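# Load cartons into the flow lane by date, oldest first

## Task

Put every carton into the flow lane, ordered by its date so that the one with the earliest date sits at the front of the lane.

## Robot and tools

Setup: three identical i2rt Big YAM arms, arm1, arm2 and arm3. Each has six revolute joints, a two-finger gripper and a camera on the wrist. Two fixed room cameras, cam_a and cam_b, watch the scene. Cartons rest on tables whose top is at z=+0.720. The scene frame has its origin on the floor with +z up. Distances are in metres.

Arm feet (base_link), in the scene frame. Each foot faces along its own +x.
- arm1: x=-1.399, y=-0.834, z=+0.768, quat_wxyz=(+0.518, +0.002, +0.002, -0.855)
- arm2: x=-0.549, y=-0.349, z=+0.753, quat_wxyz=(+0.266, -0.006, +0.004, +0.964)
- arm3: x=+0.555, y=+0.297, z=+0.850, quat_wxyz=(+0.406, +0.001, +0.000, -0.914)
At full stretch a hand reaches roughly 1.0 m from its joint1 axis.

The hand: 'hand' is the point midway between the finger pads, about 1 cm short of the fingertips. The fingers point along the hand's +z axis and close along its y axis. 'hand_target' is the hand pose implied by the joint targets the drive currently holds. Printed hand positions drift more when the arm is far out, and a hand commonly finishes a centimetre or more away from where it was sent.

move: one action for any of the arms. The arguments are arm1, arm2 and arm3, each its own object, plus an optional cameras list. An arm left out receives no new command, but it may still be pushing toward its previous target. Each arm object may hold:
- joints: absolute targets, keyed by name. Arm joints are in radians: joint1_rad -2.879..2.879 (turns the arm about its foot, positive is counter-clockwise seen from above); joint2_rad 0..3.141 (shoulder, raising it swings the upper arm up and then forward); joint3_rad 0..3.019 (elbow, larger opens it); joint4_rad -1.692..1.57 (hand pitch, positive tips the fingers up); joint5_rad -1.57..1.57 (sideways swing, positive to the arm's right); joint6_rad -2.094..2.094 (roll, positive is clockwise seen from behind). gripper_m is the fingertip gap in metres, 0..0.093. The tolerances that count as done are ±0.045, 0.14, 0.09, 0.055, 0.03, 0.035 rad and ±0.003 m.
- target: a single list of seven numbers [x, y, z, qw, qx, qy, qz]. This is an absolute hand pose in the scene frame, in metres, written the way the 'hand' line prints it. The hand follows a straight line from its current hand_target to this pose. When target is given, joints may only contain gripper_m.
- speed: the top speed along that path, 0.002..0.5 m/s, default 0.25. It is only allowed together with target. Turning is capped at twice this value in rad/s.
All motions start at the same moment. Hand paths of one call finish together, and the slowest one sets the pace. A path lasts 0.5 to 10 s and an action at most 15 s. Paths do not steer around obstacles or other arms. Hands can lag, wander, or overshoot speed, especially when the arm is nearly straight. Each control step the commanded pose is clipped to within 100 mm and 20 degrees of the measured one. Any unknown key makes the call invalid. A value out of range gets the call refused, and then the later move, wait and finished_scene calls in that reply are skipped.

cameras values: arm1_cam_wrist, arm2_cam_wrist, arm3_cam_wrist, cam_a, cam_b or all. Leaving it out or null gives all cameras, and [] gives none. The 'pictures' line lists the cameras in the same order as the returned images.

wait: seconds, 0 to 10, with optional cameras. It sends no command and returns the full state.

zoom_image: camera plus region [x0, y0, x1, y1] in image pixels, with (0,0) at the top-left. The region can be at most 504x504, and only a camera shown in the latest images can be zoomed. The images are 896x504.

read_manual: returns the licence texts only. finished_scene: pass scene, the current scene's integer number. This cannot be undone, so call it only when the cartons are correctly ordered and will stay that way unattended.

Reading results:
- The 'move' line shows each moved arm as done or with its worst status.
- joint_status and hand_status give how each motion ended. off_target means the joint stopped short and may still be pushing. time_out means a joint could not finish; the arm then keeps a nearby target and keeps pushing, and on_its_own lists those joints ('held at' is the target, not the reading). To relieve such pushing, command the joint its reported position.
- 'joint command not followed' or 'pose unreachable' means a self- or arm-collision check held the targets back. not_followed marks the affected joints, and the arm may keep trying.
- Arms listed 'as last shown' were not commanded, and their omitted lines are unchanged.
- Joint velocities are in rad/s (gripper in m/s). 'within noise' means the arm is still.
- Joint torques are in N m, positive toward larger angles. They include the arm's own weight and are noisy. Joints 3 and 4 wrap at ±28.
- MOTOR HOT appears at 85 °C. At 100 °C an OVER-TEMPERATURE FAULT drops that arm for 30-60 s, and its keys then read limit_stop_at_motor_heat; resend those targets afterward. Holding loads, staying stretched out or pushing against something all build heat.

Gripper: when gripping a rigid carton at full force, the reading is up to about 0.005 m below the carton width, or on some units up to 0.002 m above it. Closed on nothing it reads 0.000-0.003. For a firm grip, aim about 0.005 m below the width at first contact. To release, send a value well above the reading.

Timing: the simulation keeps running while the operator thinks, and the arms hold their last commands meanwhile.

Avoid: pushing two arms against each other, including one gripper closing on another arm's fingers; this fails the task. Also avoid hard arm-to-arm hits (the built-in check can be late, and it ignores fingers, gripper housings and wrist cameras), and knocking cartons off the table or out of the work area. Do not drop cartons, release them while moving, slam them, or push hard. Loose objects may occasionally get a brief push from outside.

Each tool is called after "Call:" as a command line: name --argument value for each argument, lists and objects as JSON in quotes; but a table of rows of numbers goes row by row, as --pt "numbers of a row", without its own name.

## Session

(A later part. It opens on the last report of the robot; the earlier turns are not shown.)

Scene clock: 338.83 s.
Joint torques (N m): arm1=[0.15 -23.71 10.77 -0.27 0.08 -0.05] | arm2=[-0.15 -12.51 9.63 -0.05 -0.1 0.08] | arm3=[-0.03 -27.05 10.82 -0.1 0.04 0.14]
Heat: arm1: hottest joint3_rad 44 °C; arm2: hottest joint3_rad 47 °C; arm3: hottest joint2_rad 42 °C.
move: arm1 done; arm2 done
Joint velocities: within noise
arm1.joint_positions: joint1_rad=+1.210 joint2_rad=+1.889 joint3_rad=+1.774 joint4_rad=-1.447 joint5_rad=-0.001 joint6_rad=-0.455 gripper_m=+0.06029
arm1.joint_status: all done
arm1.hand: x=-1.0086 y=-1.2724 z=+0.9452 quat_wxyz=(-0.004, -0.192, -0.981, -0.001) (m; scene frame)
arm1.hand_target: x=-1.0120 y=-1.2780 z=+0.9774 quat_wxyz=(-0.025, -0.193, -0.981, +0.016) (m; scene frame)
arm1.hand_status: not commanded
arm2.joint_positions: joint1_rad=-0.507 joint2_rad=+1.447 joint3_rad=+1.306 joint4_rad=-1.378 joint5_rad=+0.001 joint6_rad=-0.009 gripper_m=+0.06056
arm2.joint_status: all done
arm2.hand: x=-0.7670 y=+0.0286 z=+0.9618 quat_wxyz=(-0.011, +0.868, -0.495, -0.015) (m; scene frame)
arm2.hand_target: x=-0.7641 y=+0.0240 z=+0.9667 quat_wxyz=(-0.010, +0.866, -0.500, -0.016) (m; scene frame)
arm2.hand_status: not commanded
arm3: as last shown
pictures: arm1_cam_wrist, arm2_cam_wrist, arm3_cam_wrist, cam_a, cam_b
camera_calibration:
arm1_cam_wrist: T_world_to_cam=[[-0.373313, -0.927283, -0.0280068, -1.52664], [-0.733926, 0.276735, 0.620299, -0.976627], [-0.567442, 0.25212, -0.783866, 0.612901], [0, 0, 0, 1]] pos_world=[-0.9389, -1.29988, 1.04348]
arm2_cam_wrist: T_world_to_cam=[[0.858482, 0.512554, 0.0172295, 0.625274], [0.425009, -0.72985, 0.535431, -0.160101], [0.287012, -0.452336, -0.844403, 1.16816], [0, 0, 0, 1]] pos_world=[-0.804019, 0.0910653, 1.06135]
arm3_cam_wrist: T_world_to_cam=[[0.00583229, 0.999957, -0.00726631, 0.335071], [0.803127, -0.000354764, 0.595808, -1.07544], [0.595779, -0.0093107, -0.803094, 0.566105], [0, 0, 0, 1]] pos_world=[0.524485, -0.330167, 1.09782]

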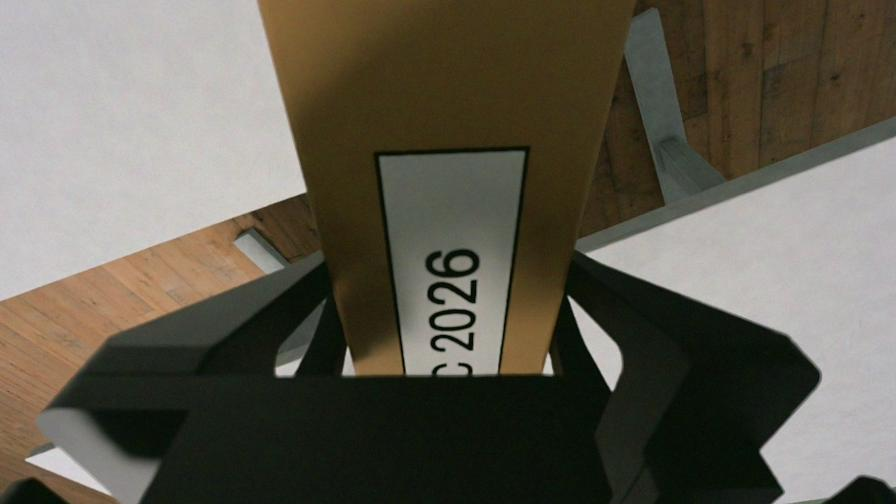

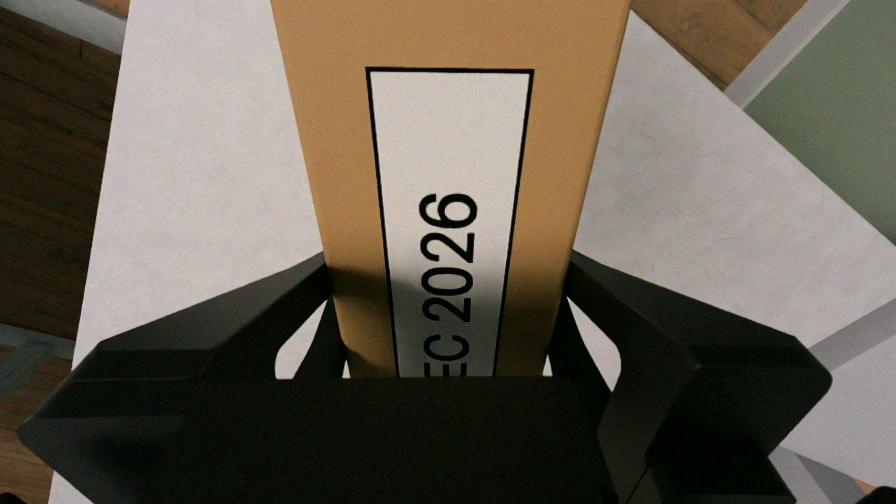

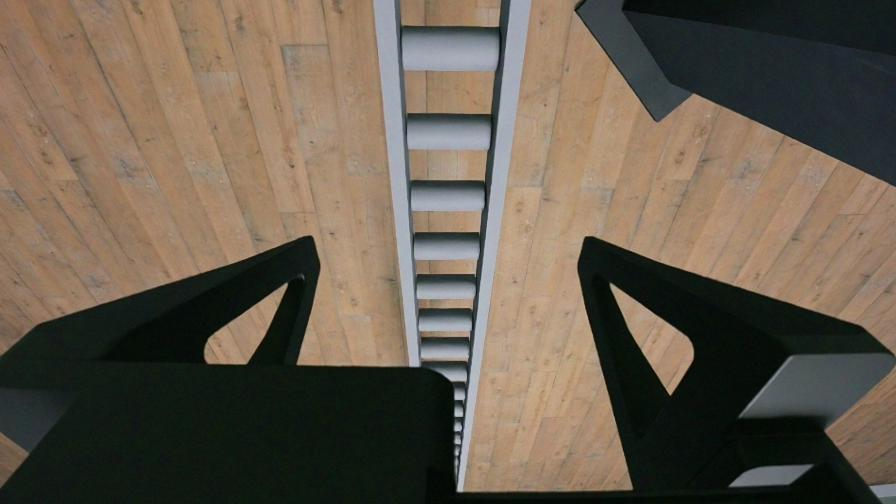

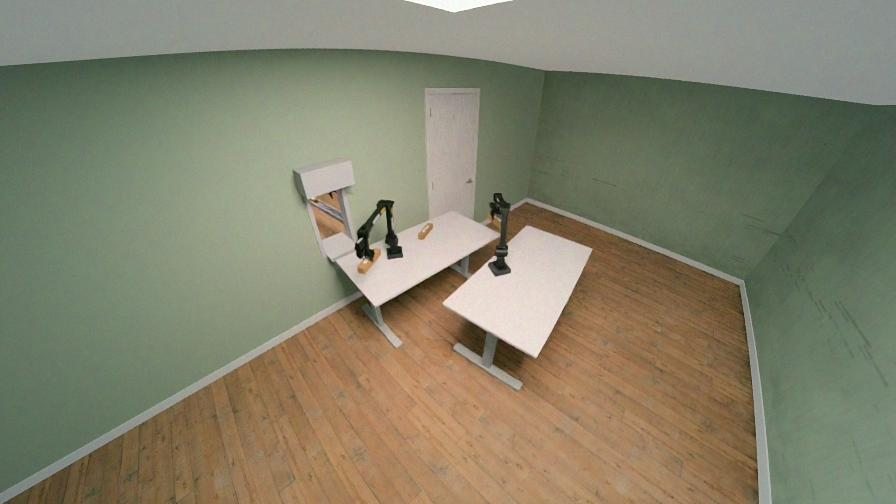

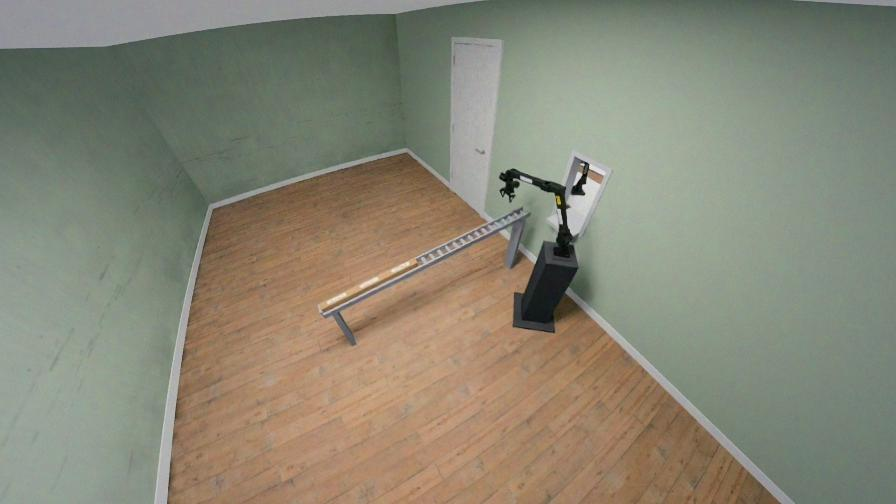

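Call:
move --arm1 '{"joints": {"joint1_rad": 2.376, "joint2_rad": 1.85, "joint3_rad": 1.80, "joint4_rad": -1.459, "joint5_rad": 0.0, "joint6_rad": -0.4625}}' --arm2 '{"target": [-0.745, -0.02, 0.765, 0, 0.866, -0.5, 0], "speed": 0.15}'

Scene clock: 346.27 s.
Joint torques (N m): arm1=[1.14 -23.65 10.81 -0.24 0.02 -0.04] | arm2=[0.85 -10.05 7.51 0.72 -0.11 0.08] | arm3=[0.21 -26.93 10.77 -0.01 0.05 0.14]
Heat: arm1: hottest joint3_rad 44 °C; arm2: hottest joint3_rad 47 °C; arm3: hottest joint2_rad 42 °C.
move: arm1 done; arm2 done
Joint velocities: within noise
arm1.joint_positions: joint1_rad=+2.378 joint2_rad=+1.889 joint3_rad=+1.774 joint4_rad=-1.448 joint5_rad=+0.000 joint6_rad=-0.456 gripper_m=+0.06029
arm1.joint_status: all done
arm1.hand: x=-0.8436 y=-0.6477 z=+0.9489 quat_wxyz=(-0.006, +0.381, -0.925, -0.002) (m; scene frame)
arm1.hand_target: x=-0.8414 y=-0.6484 z=+0.9812 quat_wxyz=(-0.033, +0.383, -0.923, +0.000) (m; scene frame)
arm1.hand_status: not commanded
arm2.joint_positions: joint1_rad=-0.505 joint2_rad=+1.562 joint3_rad=+0.866 joint4_rad=-0.865 joint5_rad=+0.000 joint6_rad=+0.003 gripper_m=+0.06056
arm2.joint_status: not commanded
arm2.hand: x=-0.7403 y=-0.0185 z=+0.7665 quat_wxyz=(+0.000, +0.866, -0.500, +0.003) (m; scene frame)
arm2.hand_target: x=-0.7450 y=-0.0201 z=+0.7650 quat_wxyz=(+0.000, +0.866, -0.500, +0.000) (m; scene frame)
arm2.hand_status: done (0.005 m and 0.3 deg from the pose sent, 0.204 m and 2.2 deg at the start)
arm3: as last shown
pictures: arm1_cam_wrist, arm2_cam_wrist, arm3_cam_wrist, cam_a, cam_b
camera_calibration:
arm1_cam_wrist: T_world_to_cam=[[0.707225, -0.706577, -0.0241212, 0.165143], [-0.545455, -0.567025, 0.617221, -1.41525], [-0.449792, -0.423357, -0.78642, 0.216122], [0, 0, 0, 1]] pos_world=[-0.791539, -0.594299, 1.04747]
arm2_cam_wrist: T_world_to_cam=[[0.863816, 0.503591, 0.014751, 0.635534], [0.406721, -0.714335, 0.569476, -0.14061], [0.29732, -0.485923, -0.821876, 0.963978], [0, 0, 0, 1]] pos_world=[-0.778405, 0.0479271, 0.862969]
arm3_cam_wrist: T_world_to_cam=[[0.00625119, 0.999954, -0.00733331, 0.334924], [0.803127, -0.000651288, 0.595808, -1.07554], [0.595775, -0.00961409, -0.803094, 0.566006], [0, 0, 0, 1]] pos_world=[0.524485, -0.330167, 1.09782]

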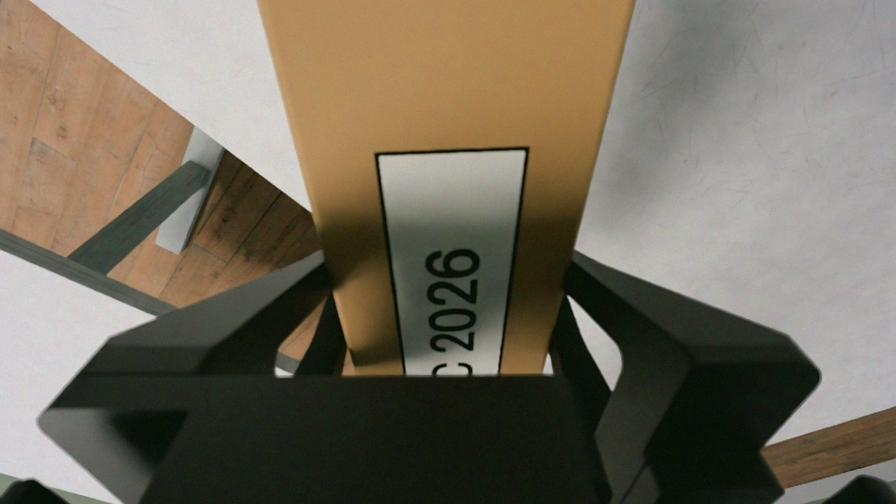

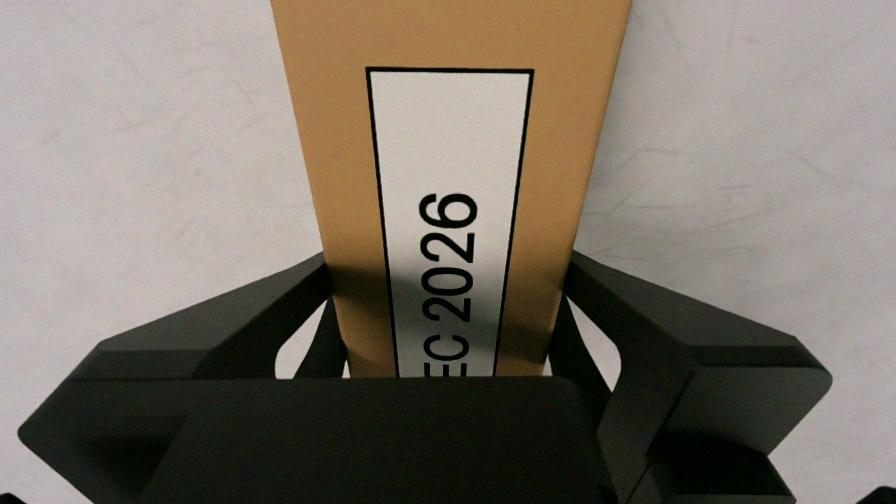

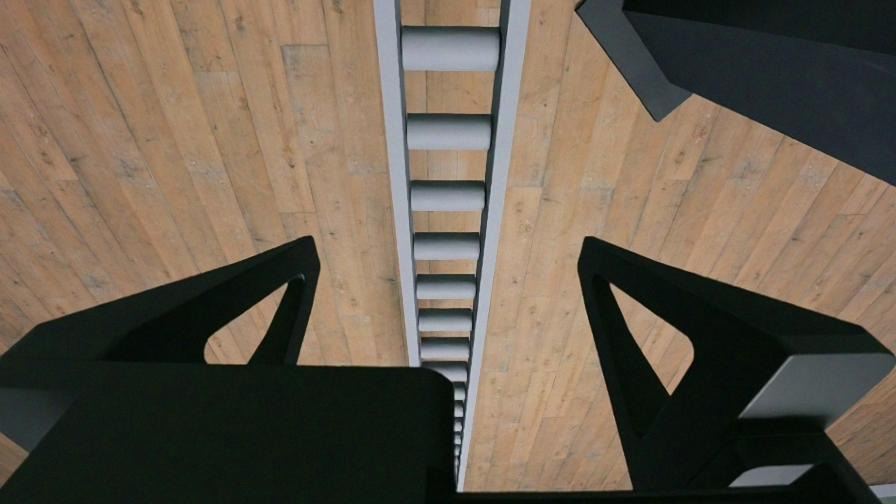

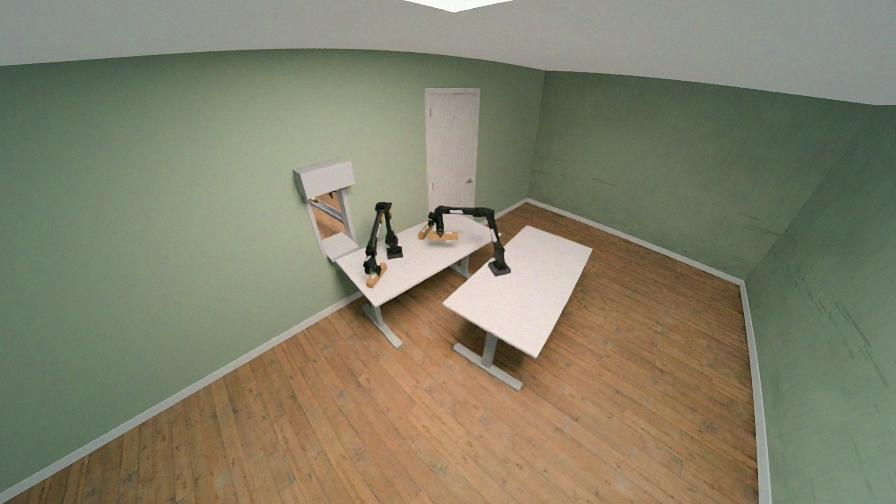

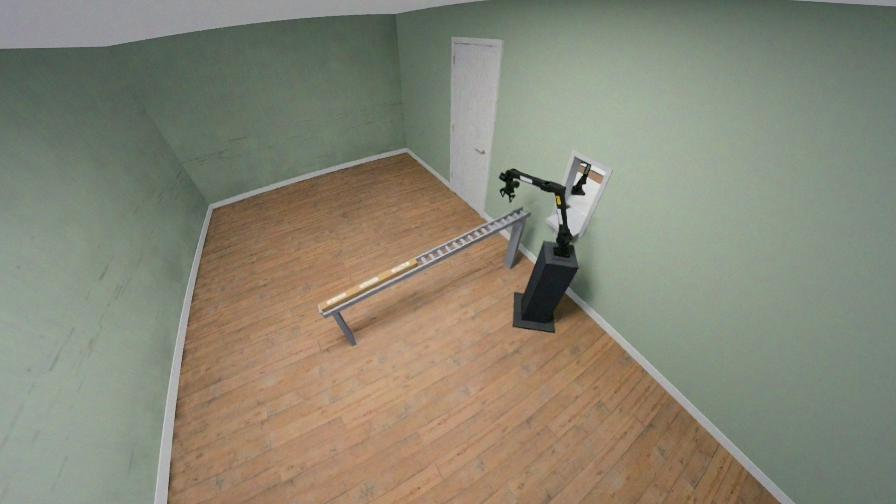

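Call:
move --arm1 '{"target": [-0.8414, -0.6484, 0.80, 0, 0.383, -0.9237, 0], "speed": 0.15}' --arm2 '{"target": [-0.745, -0.02, 0.757, 0, 0.866, -0.5, 0], "speed": 0.05}' --cameras '["arm1_cam_wrist", "arm2_cam_wrist"]'

Scene clock: 350.87 s.
Joint torques (N m): arm1=[0.79 -22.24 8.66 0.28 0.12 -0.04] | arm2=[0.73 -9.76 6.94 0.73 -0.1 0.09] | arm3=[-0.09 -26.93 10.8 -0.03 0.04 0.15]
Heat: arm1: hottest joint3_rad 44 °C; arm2: hottest joint3_rad 46 °C; arm3: hottest joint2_rad 42 °C.
move: arm1 off_target; arm2 done
Joint velocities: within noise
arm1.joint_positions: joint1_rad=+2.378 joint2_rad=+2.027 joint3_rad=+1.543 joint4_rad=-1.127 joint5_rad=+0.003 joint6_rad=-0.456 gripper_m=+0.06029
arm1.joint_status: not commanded
arm1.hand: x=-0.8508 y=-0.6499 z=+0.7868 quat_wxyz=(+0.018, +0.381, -0.924, -0.002) (m; scene frame)
arm1.hand_target: x=-0.8416 y=-0.6485 z=+0.8001 quat_wxyz=(+0.000, +0.383, -0.924, +0.000) (m; scene frame)
arm1.hand_status: off_target (0.016 m and 2.1 deg from the pose sent, 0.149 m and 0.7 deg at the start)
arm2.joint_positions: joint1_rad=-0.505 joint2_rad=+1.573 joint3_rad=+0.866 joint4_rad=-0.841 joint5_rad=+0.000 joint6_rad=+0.004 gripper_m=+0.06056
arm2.joint_status: not commanded
arm2.hand: x=-0.7426 y=-0.0145 z=+0.7626 quat_wxyz=(-0.003, +0.866, -0.500, -0.003) (m; scene frame)
arm2.hand_target: x=-0.7449 y=-0.0201 z=+0.7571 quat_wxyz=(+0.000, +0.866, -0.500, +0.000) (m; scene frame)
arm2.hand_status: done (0.008 m and 0.5 deg from the pose sent, 0.011 m and 0.3 deg at the start)
arm3: as last shown
pictures: arm1_cam_wrist, arm2_cam_wrist
camera_calibration:
arm1_cam_wrist: T_world_to_cam=[[0.705933, -0.707012, -0.0423367, 0.177698], [-0.517507, -0.555681, 0.650697, -1.31562], [-0.483576, -0.437438, -0.758157, 0.0243066], [0, 0, 0, 1]] pos_world=[-0.79453, -0.594796, 0.88202]
arm2_cam_wrist: T_world_to_cam=[[0.864135, 0.503043, 0.0147623, 0.635764], [0.410209, -0.721051, 0.558403, -0.123694], [0.291545, -0.47648, -0.829438, 0.965083], [0, 0, 0, 1]] pos_world=[-0.780011, 0.0508364, 0.860163]

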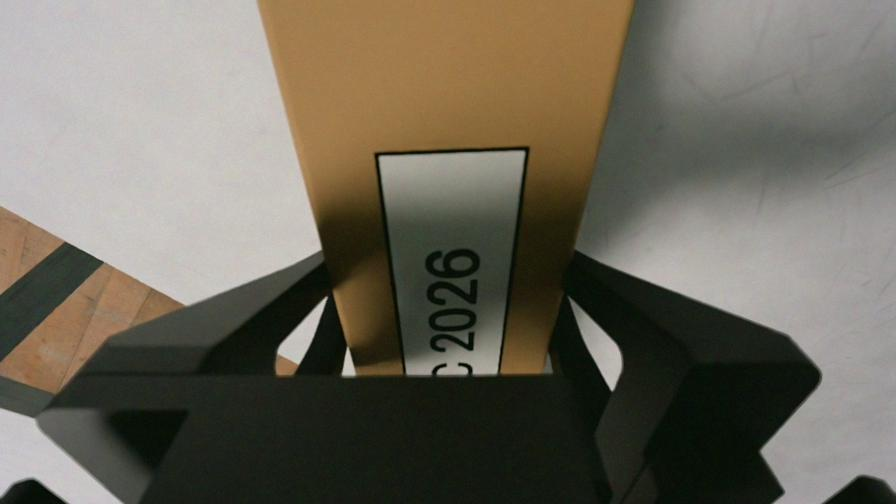

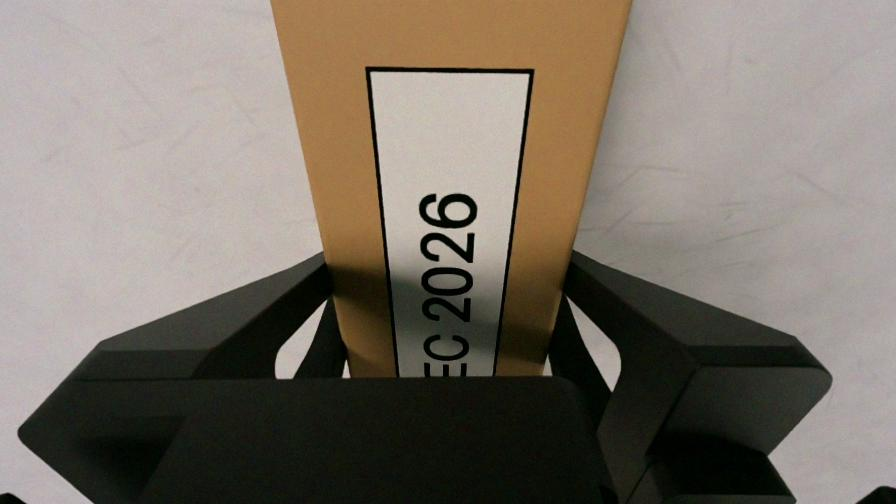

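Call:
move --arm1 '{"target": [-0.8414, -0.6484, 0.787, 0, 0.383, -0.9237, 0], "speed": 0.05}' --arm2 '{"target": [-0.745, -0.02, 0.752, 0, 0.866, -0.5, 0], "speed": 0.05}' --cameras '["arm1_cam_wrist", "arm2_cam_wrist"]'

Scene clock: 354.73 s.
Joint torques (N m): arm1=[0.67 -21.13 8.25 0.39 0.1 -0.05] | arm2=[0.73 -9.35 6.97 0.76 -0.1 0.09] | arm3=[-0.21 -26.99 10.8 -0.03 0.05 0.15]
Heat: arm1: hottest joint3_rad 44 °C; arm2: hottest joint3_rad 46 °C; arm3: hottest joint2_rad 42 °C.
move: arm1 done; arm2 done
Joint velocities: within noise
arm1.joint_positions: joint1_rad=+2.378 joint2_rad=+2.030 joint3_rad=+1.536 joint4_rad=-1.100 joint5_rad=+0.003 joint6_rad=-0.456 gripper_m=+0.06029
arm1.joint_status: not commanded
arm1.hand: x=-0.8477 y=-0.6488 z=+0.7828 quat_wxyz=(+0.010, +0.381, -0.925, -0.002) (m; scene frame)
arm1.hand_target: x=-0.8415 y=-0.6484 z=+0.7871 quat_wxyz=(+0.000, +0.383, -0.924, +0.000) (m; scene frame)
arm1.hand_status: done (0.008 m and 1.2 deg from the pose sent, 0.010 m and 2.1 deg at the start)
arm2.joint_positions: joint1_rad=-0.505 joint2_rad=+1.578 joint3_rad=+0.860 joint4_rad=-0.826 joint5_rad=+0.000 joint6_rad=+0.004 gripper_m=+0.06056
arm2.joint_status: not commanded
arm2.hand: x=-0.7427 y=-0.0144 z=+0.7592 quat_wxyz=(-0.004, +0.866, -0.500, -0.005) (m; scene frame)
arm2.hand_target: x=-0.7448 y=-0.0202 z=+0.7521 quat_wxyz=(+0.000, +0.866, -0.500, +0.000) (m; scene frame)
arm2.hand_status: done (0.009 m and 0.7 deg from the pose sent, 0.012 m and 0.5 deg at the start)
arm3: as last shown
pictures: arm1_cam_wrist, arm2_cam_wrist
camera_calibration:
arm1_cam_wrist: T_world_to_cam=[[0.706525, -0.706828, -0.0348815, 0.17097], [-0.527812, -0.559137, 0.639359, -1.31294], [-0.471421, -0.433312, -0.768117, 0.0440039], [0, 0, 0, 1]] pos_world=[-0.793033, -0.594197, 0.879201]
arm2_cam_wrist: T_world_to_cam=[[0.864147, 0.503021, 0.0148163, 0.63584], [0.411268, -0.722878, 0.555254, -0.118544], [0.290015, -0.473728, -0.831549, 0.962733], [0, 0, 0, 1]] pos_world=[-0.779913, 0.0505392, 0.856961]

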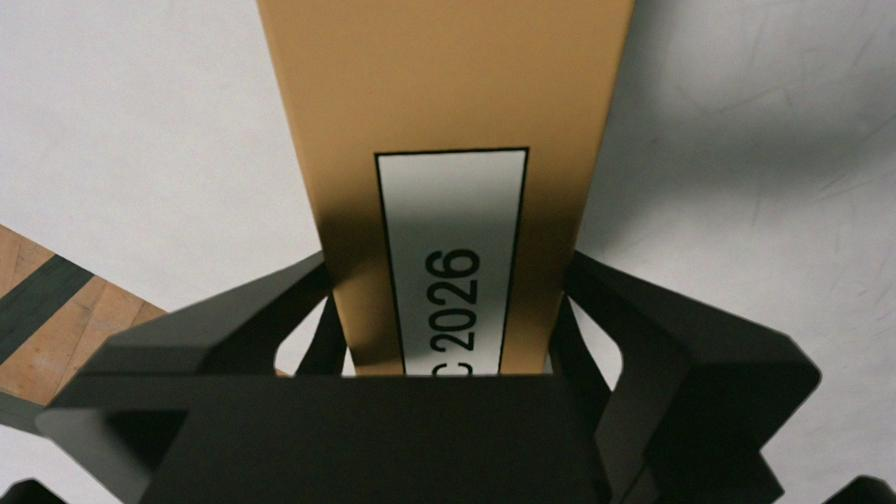

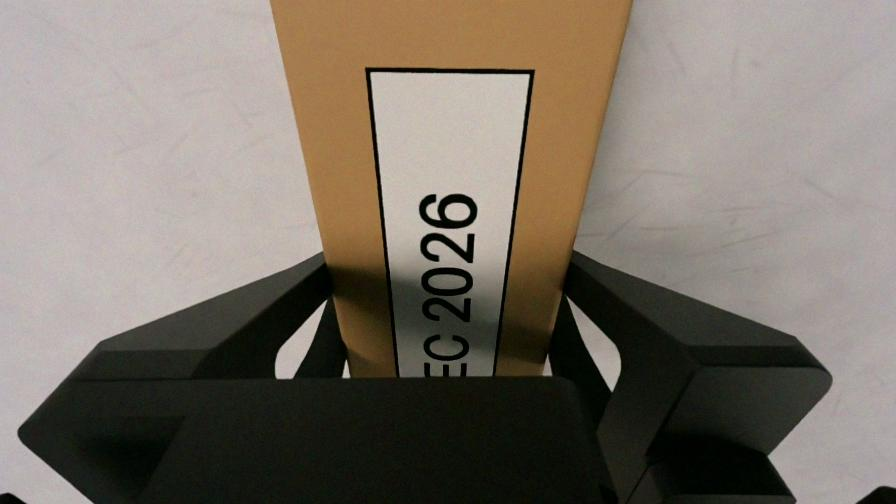

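Call:
move --arm1 '{"target": [-0.8414, -0.6484, 0.777, 0, 0.383, -0.9237, 0], "speed": 0.05}' --arm2 '{"joints": {"gripper_m": 0.094}}' --cameras '["arm1_cam_wrist", "arm2_cam_wrist"]'

Scene clock: 357.77 s.
Joint torques (N m): arm1=[0.73 -20.13 7.82 0.68 0.1 -0.04] | arm2=[0.79 -9.41 6.97 0.75 -0.1 0.09] | arm3=[-0.03 -26.99 10.76 -0.05 0.06 0.15]
Heat: arm1: hottest joint3_rad 44 °C; arm2: hottest joint3_rad 46 °C; arm3: hottest joint2_rad 42 °C.
move: arm1 done; arm2 done
Joint velocities: within noise
arm1.joint_positions: joint1_rad=+2.378 joint2_rad=+2.031 joint3_rad=+1.533 joint4_rad=-1.087 joint5_rad=+0.003 joint6_rad=-0.456 gripper_m=+0.06029
arm1.joint_status: not commanded
arm1.hand: x=-0.8461 y=-0.6483 z=+0.7812 quat_wxyz=(+0.005, +0.381, -0.925, -0.001) (m; scene frame)
arm1.hand_target: x=-0.8414 y=-0.6484 z=+0.7771 quat_wxyz=(+0.000, +0.383, -0.924, +0.000) (m; scene frame)
arm1.hand_status: done (0.006 m and 0.7 deg from the pose sent, 0.009 m and 1.1 deg at the start)
arm2.joint_positions: joint1_rad=-0.505 joint2_rad=+1.578 joint3_rad=+0.860 joint4_rad=-0.826 joint5_rad=+0.000 joint6_rad=+0.004 gripper_m=+0.09387
arm2.joint_status: all done
arm2.hand: x=-0.7427 y=-0.0144 z=+0.7592 quat_wxyz=(-0.004, +0.866, -0.500, -0.005) (m; scene frame)
arm2.hand_target: x=-0.7448 y=-0.0202 z=+0.7522 quat_wxyz=(+0.000, +0.866, -0.500, +0.000) (m; scene frame)
arm2.hand_status: not commanded
arm3.joint_positions: joint1_rad=+0.807 joint2_rad=+2.025 joint3_rad=+1.907 joint4_rad=-1.448 joint5_rad=+0.002 joint6_rad=+1.634 gripper_m=+0.09405
arm3.joint_status: not commanded
arm3.hand: x=+0.5993 y=-0.3304 z=+1.0001 quat_wxyz=(-0.002, -1.000, -0.005, +0.000) (m; scene frame)
arm3.hand_target: x=+0.5985 y=-0.3282 z=+1.0026 quat_wxyz=(+0.000, -1.000, +0.000, -0.001) (m; scene frame)
arm3.hand_status: not commanded
pictures: arm1_cam_wrist, arm2_cam_wrist
camera_calibration:
arm1_cam_wrist: T_world_to_cam=[[0.706734, -0.706806, -0.0308551, 0.167158], [-0.533365, -0.56095, 0.633132, -1.31183], [-0.46481, -0.430999, -0.773428, 0.0550438], [0, 0, 0, 1]] pos_world=[-0.792235, -0.593998, 0.878291]
arm2_cam_wrist: T_world_to_cam=[[0.864147, 0.503021, 0.0148163, 0.63584], [0.411268, -0.722878, 0.555254, -0.118544], [0.290015, -0.473728, -0.831549, 0.962733], [0, 0, 0, 1]] pos_world=[-0.779913, 0.0505392, 0.856961]

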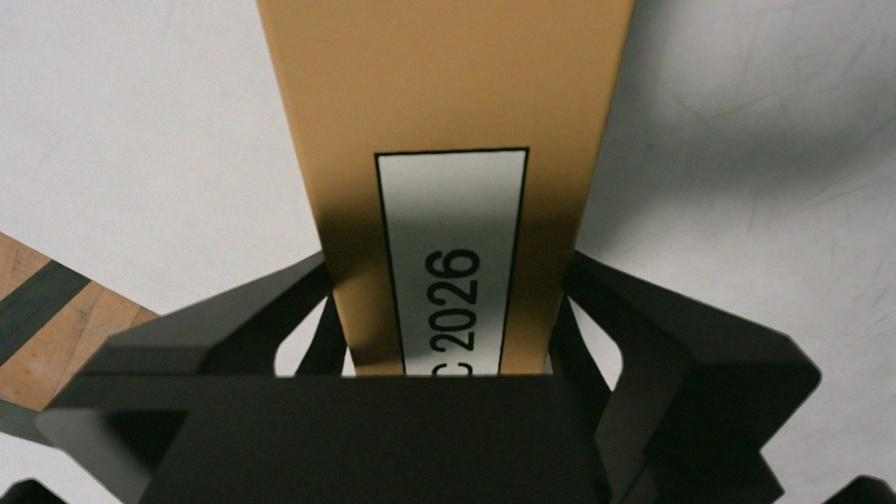

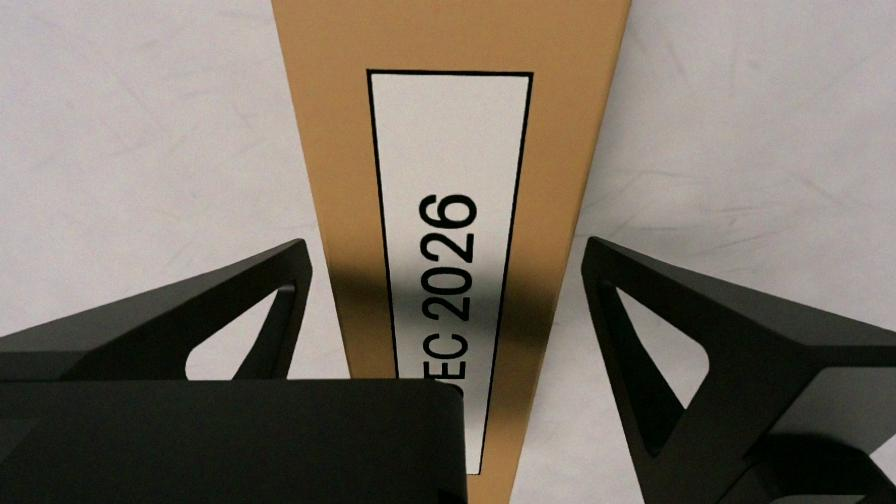

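Call:
move --arm1 '{"joints": {"gripper_m": 0.094}}' --arm2 '{"target": [-0.745, -0.02, 0.95, 0, 0.866, -0.5, 0], "speed": 0.25}' --cameras '["arm1_cam_wrist", "arm2_cam_wrist"]'

Scene clock: 364.07 s.
Joint torques (N m): arm1=[0.73 -20.07 7.86 0.5 0.08 -0.04] | arm2=[0.67 -7.94 14.06 -0.08 -0.1 0.08] | arm3=[-0.03 -26.87 10.8 -0.01 0.03 0.15]
Heat: arm1: hottest joint3_rad 43 °C; arm2: hottest joint3_rad 46 °C; arm3: hottest joint2_rad 42 °C.
move: arm1 done; arm2 off_target
Joint velocities: within noise
arm1.joint_positions: joint1_rad=+2.378 joint2_rad=+2.031 joint3_rad=+1.532 joint4_rad=-1.082 joint5_rad=+0.003 joint6_rad=-0.456 gripper_m=+0.09386
arm1.joint_status: all done
arm1.hand: x=-0.8451 y=-0.6481 z=+0.7811 quat_wxyz=(+0.003, +0.381, -0.925, -0.001) (m; scene frame)
arm1.hand_target: x=-0.8416 y=-0.6485 z=+0.7770 quat_wxyz=(+0.000, +0.383, -0.924, +0.000) (m; scene frame)
arm1.hand_status: not commanded
arm2.joint_positions: joint1_rad=-0.505 joint2_rad=+1.325 joint3_rad=+1.107 joint4_rad=-1.373 joint5_rad=-0.001 joint6_rad=+0.004 gripper_m=+0.09388
arm2.joint_status: not commanded
arm2.hand: x=-0.7328 y=-0.0324 z=+0.9339 quat_wxyz=(+0.008, +0.866, -0.500, +0.015) (m; scene frame)
arm2.hand_target: x=-0.7445 y=-0.0208 z=+0.9500 quat_wxyz=(+0.000, +0.866, -0.500, +0.000) (m; scene frame)
arm2.hand_status: off_target (0.024 m and 1.9 deg from the pose sent, 0.191 m and 0.7 deg at the start)
arm3: as last shown
pictures: arm1_cam_wrist, arm2_cam_wrist
camera_calibration:
arm1_cam_wrist: T_world_to_cam=[[0.706851, -0.706803, -0.0281271, 0.164577], [-0.536272, -0.56139, 0.630281, -1.31151], [-0.461275, -0.430431, -0.775858, 0.0607521], [0, 0, 0, 1]] pos_world=[-0.791636, -0.593798, 0.878386]
arm2_cam_wrist: T_world_to_cam=[[0.863829, 0.503582, 0.0143295, 0.633928], [0.398137, -0.699827, 0.593068, -0.276737], [0.308686, -0.506604, -0.805025, 1.08449], [0, 0, 0, 1]] pos_world=[-0.772194, 0.0365059, 1.02808]

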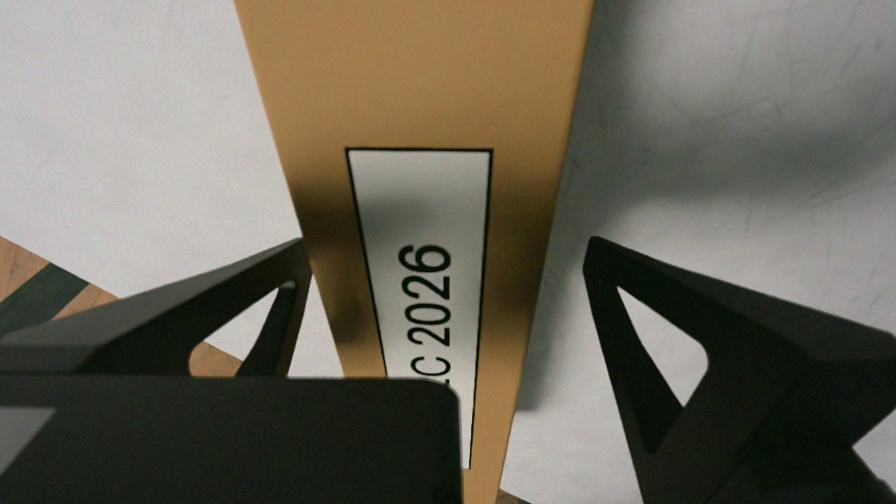

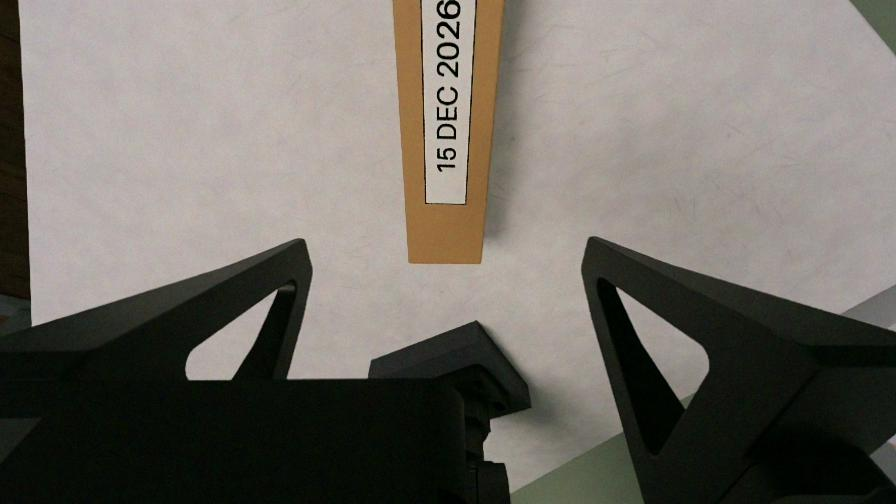

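Call:
move --arm1 '{"target": [-0.8416, -0.6485, 0.96, 0, 0.383, -0.9237, 0], "speed": 0.25}' --arm2 '{"joints": {"joint1_rad": 0.3, "joint2_rad": 1.48, "joint3_rad": 1.27, "joint4_rad": -1.344, "joint5_rad": 0.0, "joint6_rad": 0.0}}' --cameras '[]'

Call:
move --arm1 '{"joints": {"joint1_rad": 0.9, "joint2_rad": 1.2, "joint3_rad": 1.2, "joint4_rad": -1.2, "joint5_rad": 0.0, "joint6_rad": 0.0}}' --cameras '[]'

Call:
move --arm2 '{"joints": {"joint1_rad": 1.325, "joint2_rad": 1.48, "joint3_rad": 1.27, "joint4_rad": -1.344, "joint5_rad": 0.0, "joint6_rad": 0.0}}'

Scene clock: 371.87 s.
Joint torques (N m): arm1=[0.79 -19.14 12.63 -0.17 0.07 -0.03] | arm2=[0.5 -10.81 13.53 0.38 0 -0.05] | arm3=[-0.09 -26.81 10.84 -0.06 0.06 0.14]
Heat: arm1: hottest joint3_rad 43 °C; arm2: hottest joint3_rad 48 °C; arm3: hottest joint2_rad 43 °C.
move: arm1 off_target; arm2 done
Joint velocities: within noise
arm1.joint_positions: joint1_rad=+2.378 joint2_rad=+1.883 joint3_rad=+1.763 joint4_rad=-1.481 joint5_rad=+0.003 joint6_rad=-0.456 gripper_m=+0.09386
arm1.joint_status: not commanded
arm1.hand: x=-0.8545 y=-0.6520 z=+0.9484 quat_wxyz=(+0.013, +0.381, -0.925, -0.001) (m; scene frame)
arm1.hand_target: x=-0.8422 y=-0.6487 z=+0.9600 quat_wxyz=(+0.000, +0.383, -0.924, +0.000) (m; scene frame)
arm1.hand_status: off_target (0.018 m and 1.6 deg from the pose sent, 0.179 m and 0.4 deg at the start)
arm2.joint_positions: joint1_rad=+0.294 joint2_rad=+1.477 joint3_rad=+1.221 joint4_rad=-1.347 joint5_rad=-0.001 joint6_rad=+0.003 gripper_m=+0.09389
arm2.joint_status: all done
arm2.hand: x=-0.9533 y=-0.2457 z=+0.9196 quat_wxyz=(+0.008, +0.992, -0.124, +0.021) (m; scene frame)
arm2.hand_target: x=-0.9709 y=-0.2438 z=+0.9363 quat_wxyz=(+0.004, +0.993, -0.119, -0.003) (m; scene frame)
arm2.hand_status: not commanded
arm3: as last shown
pictures: none
No camera images: "cameras" was empty.

Scene clock: 373.70 s.
Joint torques (N m): arm1=[-0.26 -9.93 9.84 1.06 0 0.11] | arm2=[0.44 -10.87 13.53 0.39 0 -0.05] | arm3=[0.03 -26.99 10.81 -0.02 0.05 0.16]
Heat: arm1: hottest joint3_rad 43 °C; arm2: hottest joint3_rad 48 °C; arm3: hottest joint2_rad 43 °C.
move: arm1 done
Joint velocities: within noise
arm1.joint_positions: joint1_rad=+0.913 joint2_rad=+1.201 joint3_rad=+1.196 joint4_rad=-1.210 joint5_rad=+0.001 joint6_rad=-0.008 gripper_m=+0.09389
arm1.joint_status: all done
arm1.hand: x=-1.2257 y=-1.2132 z=+1.0416 quat_wxyz=(-0.148, -0.528, -0.831, +0.094) (m; scene frame)
arm1.hand_target: x=-1.2293 y=-1.2184 z=+1.0449 quat_wxyz=(-0.154, -0.536, -0.824, +0.098) (m; scene frame)
arm1.hand_status: not commanded
arm2, arm3: as last shown
pictures: none
No camera images: "cameras" was empty.

Scene clock: 375.30 s.
Joint torques (N m): arm1=[-0.32 -9.93 9.85 1.09 0 0.12] | arm2=[0.38 -10.7 13.55 0.38 0 -0.05] | arm3=[0.09 -26.93 10.8 -0.01 0.06 0.13]
Heat: arm1: hottest joint3_rad 43 °C; arm2: hottest joint3_rad 48 °C; arm3: hottest joint2_rad 43 °C.
move: arm2 done
Joint velocities: within noise
arm1, arm3: as last shown
arm2.joint_positions: joint1_rad=+1.319 joint2_rad=+1.477 joint3_rad=+1.221 joint4_rad=-1.347 joint5_rad=-0.001 joint6_rad=+0.003 gripper_m=+0.09389
arm2.joint_status: all done
arm2.hand: x=-0.8461 y=-0.6391 z=+0.9252 quat_wxyz=(+0.001, +0.925, +0.379, +0.017) (m; scene frame)
arm2.hand_target: x=-0.8567 y=-0.6527 z=+0.9421 quat_wxyz=(+0.010, +0.924, +0.383, -0.006) (m; scene frame)
arm2.hand_status: not commanded
pictures: arm1_cam_wrist, arm2_cam_wrist, arm3_cam_wrist, cam_a, cam_b
camera_calibration:
arm1_cam_wrist: T_world_to_cam=[[-0.899679, -0.435996, -0.022041, -1.60549], [-0.419487, 0.849428, 0.32016, 0.180645], [-0.120866, 0.297287, -0.947107, 1.32249], [0, 0, 0, 1]] pos_world=[-1.2088, -1.24659, 1.15931]
arm2_cam_wrist: T_world_to_cam=[[-0.704335, 0.709862, -0.00274131, -0.141708], [0.571769, 0.569597, 0.590457, 0.309514], [0.420705, 0.414312, -0.807064, 1.49036], [0, 0, 0, 1]] pos_world=[-0.903781, -0.69318, 1.01967]
arm3_cam_wrist: T_world_to_cam=[[0.00625119, 0.999954, -0.00733331, 0.334924], [0.803127, -0.000651288, 0.595808, -1.07554], [0.595775, -0.00961409, -0.803094, 0.566006], [0, 0, 0, 1]] pos_world=[0.524485, -0.330167, 1.09782]

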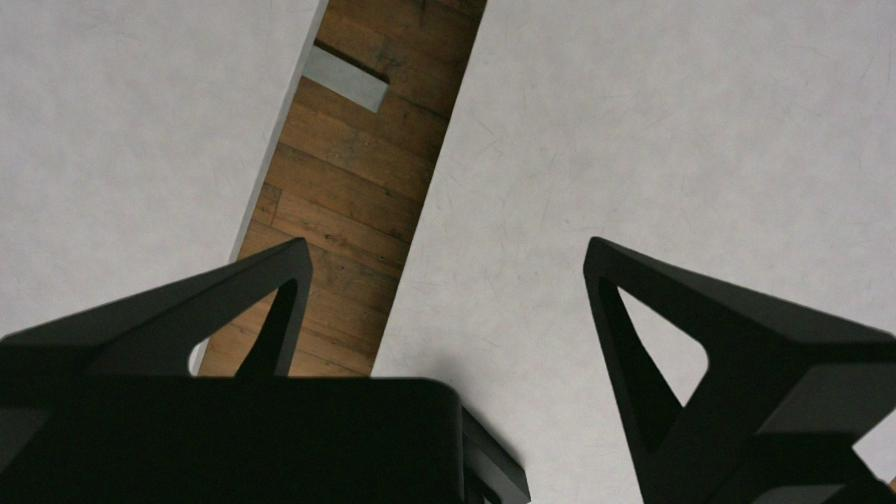

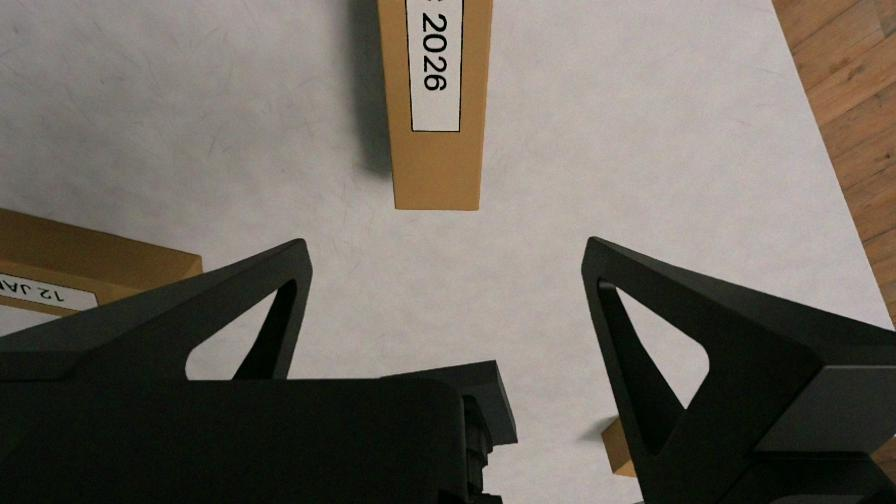

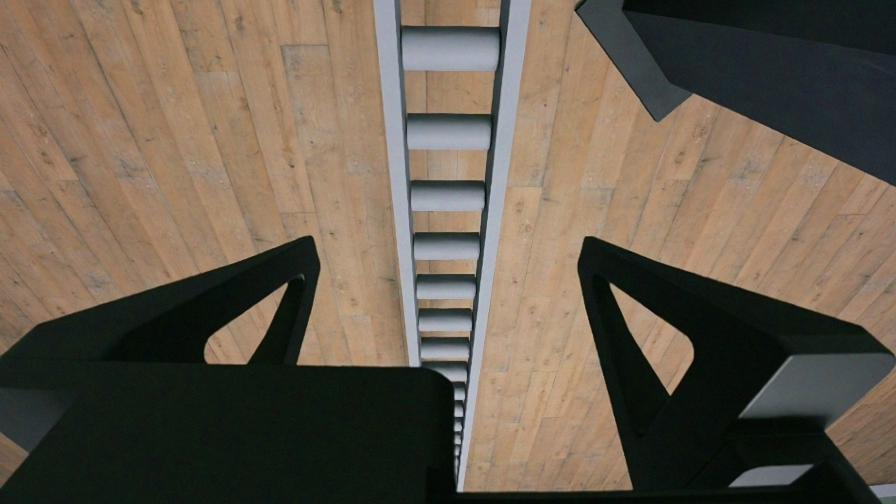

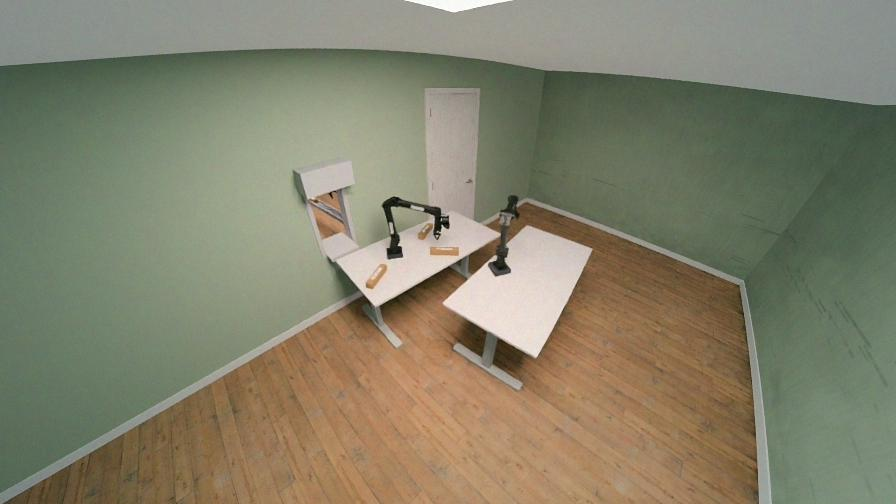

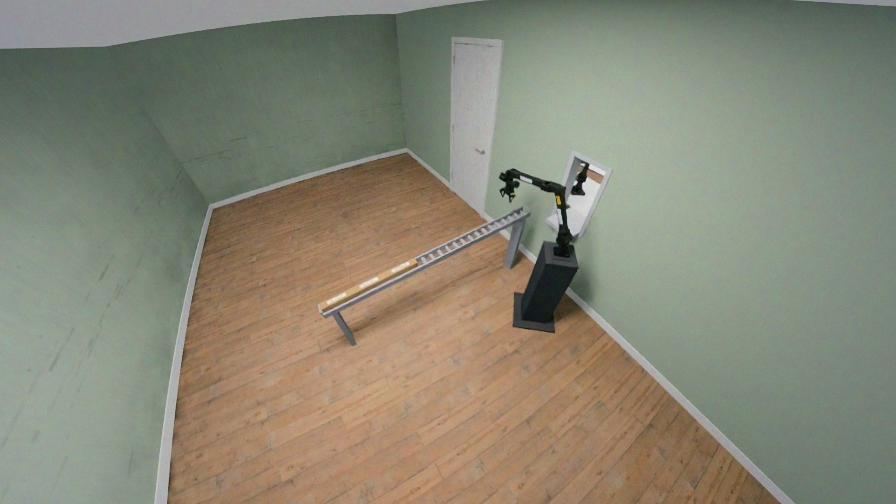

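Call:
zoom_image --camera "arm2_cam_wrist" --region '[0, 200, 210, 330]'

Scaled by 2.400 from the camera's 896x504 image, which has a finer 1280x720 frame.

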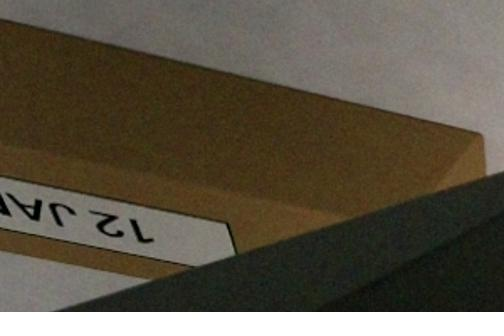

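Call:
move --arm2 '{"target": [-0.896, -0.697, 0.81, 0, 0.9239, 0.3827, 0], "speed": 0.2}' --cameras '["arm2_cam_wrist"]'

Scene clock: 405.80 s.
Joint torques (N m): arm1=[-0.32 -9.88 9.83 1.06 0.01 0.11] | arm2=[0.79 -13.22 10.56 0.69 0.06 0.04] | arm3=[-0.03 -27.05 10.77 0.01 0.04 0.14]
Heat: arm1: hottest joint3_rad 44 °C; arm2: hottest joint3_rad 49 °C; arm3: hottest joint2_rad 43 °C.
move: arm2 off_target
Joint velocities: within noise
arm1, arm3: as last shown
arm2.joint_positions: joint1_rad=+1.323 joint2_rad=+1.747 joint3_rad=+1.221 joint4_rad=-1.068 joint5_rad=+0.013 joint6_rad=+0.003 gripper_m=+0.09389
arm2.joint_status: not commanded
arm2.hand: x=-0.8908 y=-0.6853 z=+0.8080 quat_wxyz=(-0.003, +0.925, +0.381, +0.010) (m; scene frame)
arm2.hand_target: x=-0.8958 y=-0.6969 z=+0.8103 quat_wxyz=(+0.000, +0.924, +0.383, +0.000) (m; scene frame)
arm2.hand_status: off_target (0.013 m and 1.2 deg from the pose sent, 0.138 m and 2.0 deg at the start)
pictures: arm2_cam_wrist
camera_calibration:
arm2_cam_wrist: T_world_to_cam=[[-0.707374, 0.706754, 0.0110311, -0.156651], [0.578953, 0.570367, 0.582662, 0.443907], [0.405506, 0.418546, -0.81264, 1.42756], [0, 0, 0, 1]] pos_world=[-0.946698, -0.739977, 0.903176]

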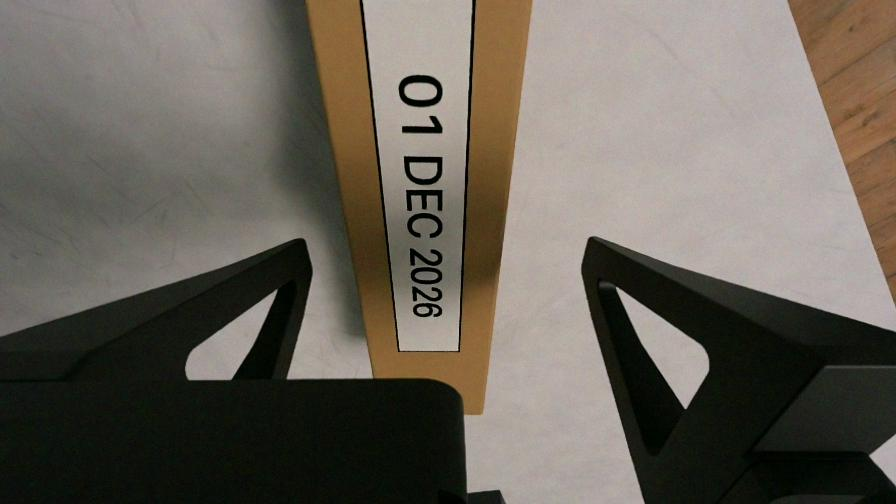

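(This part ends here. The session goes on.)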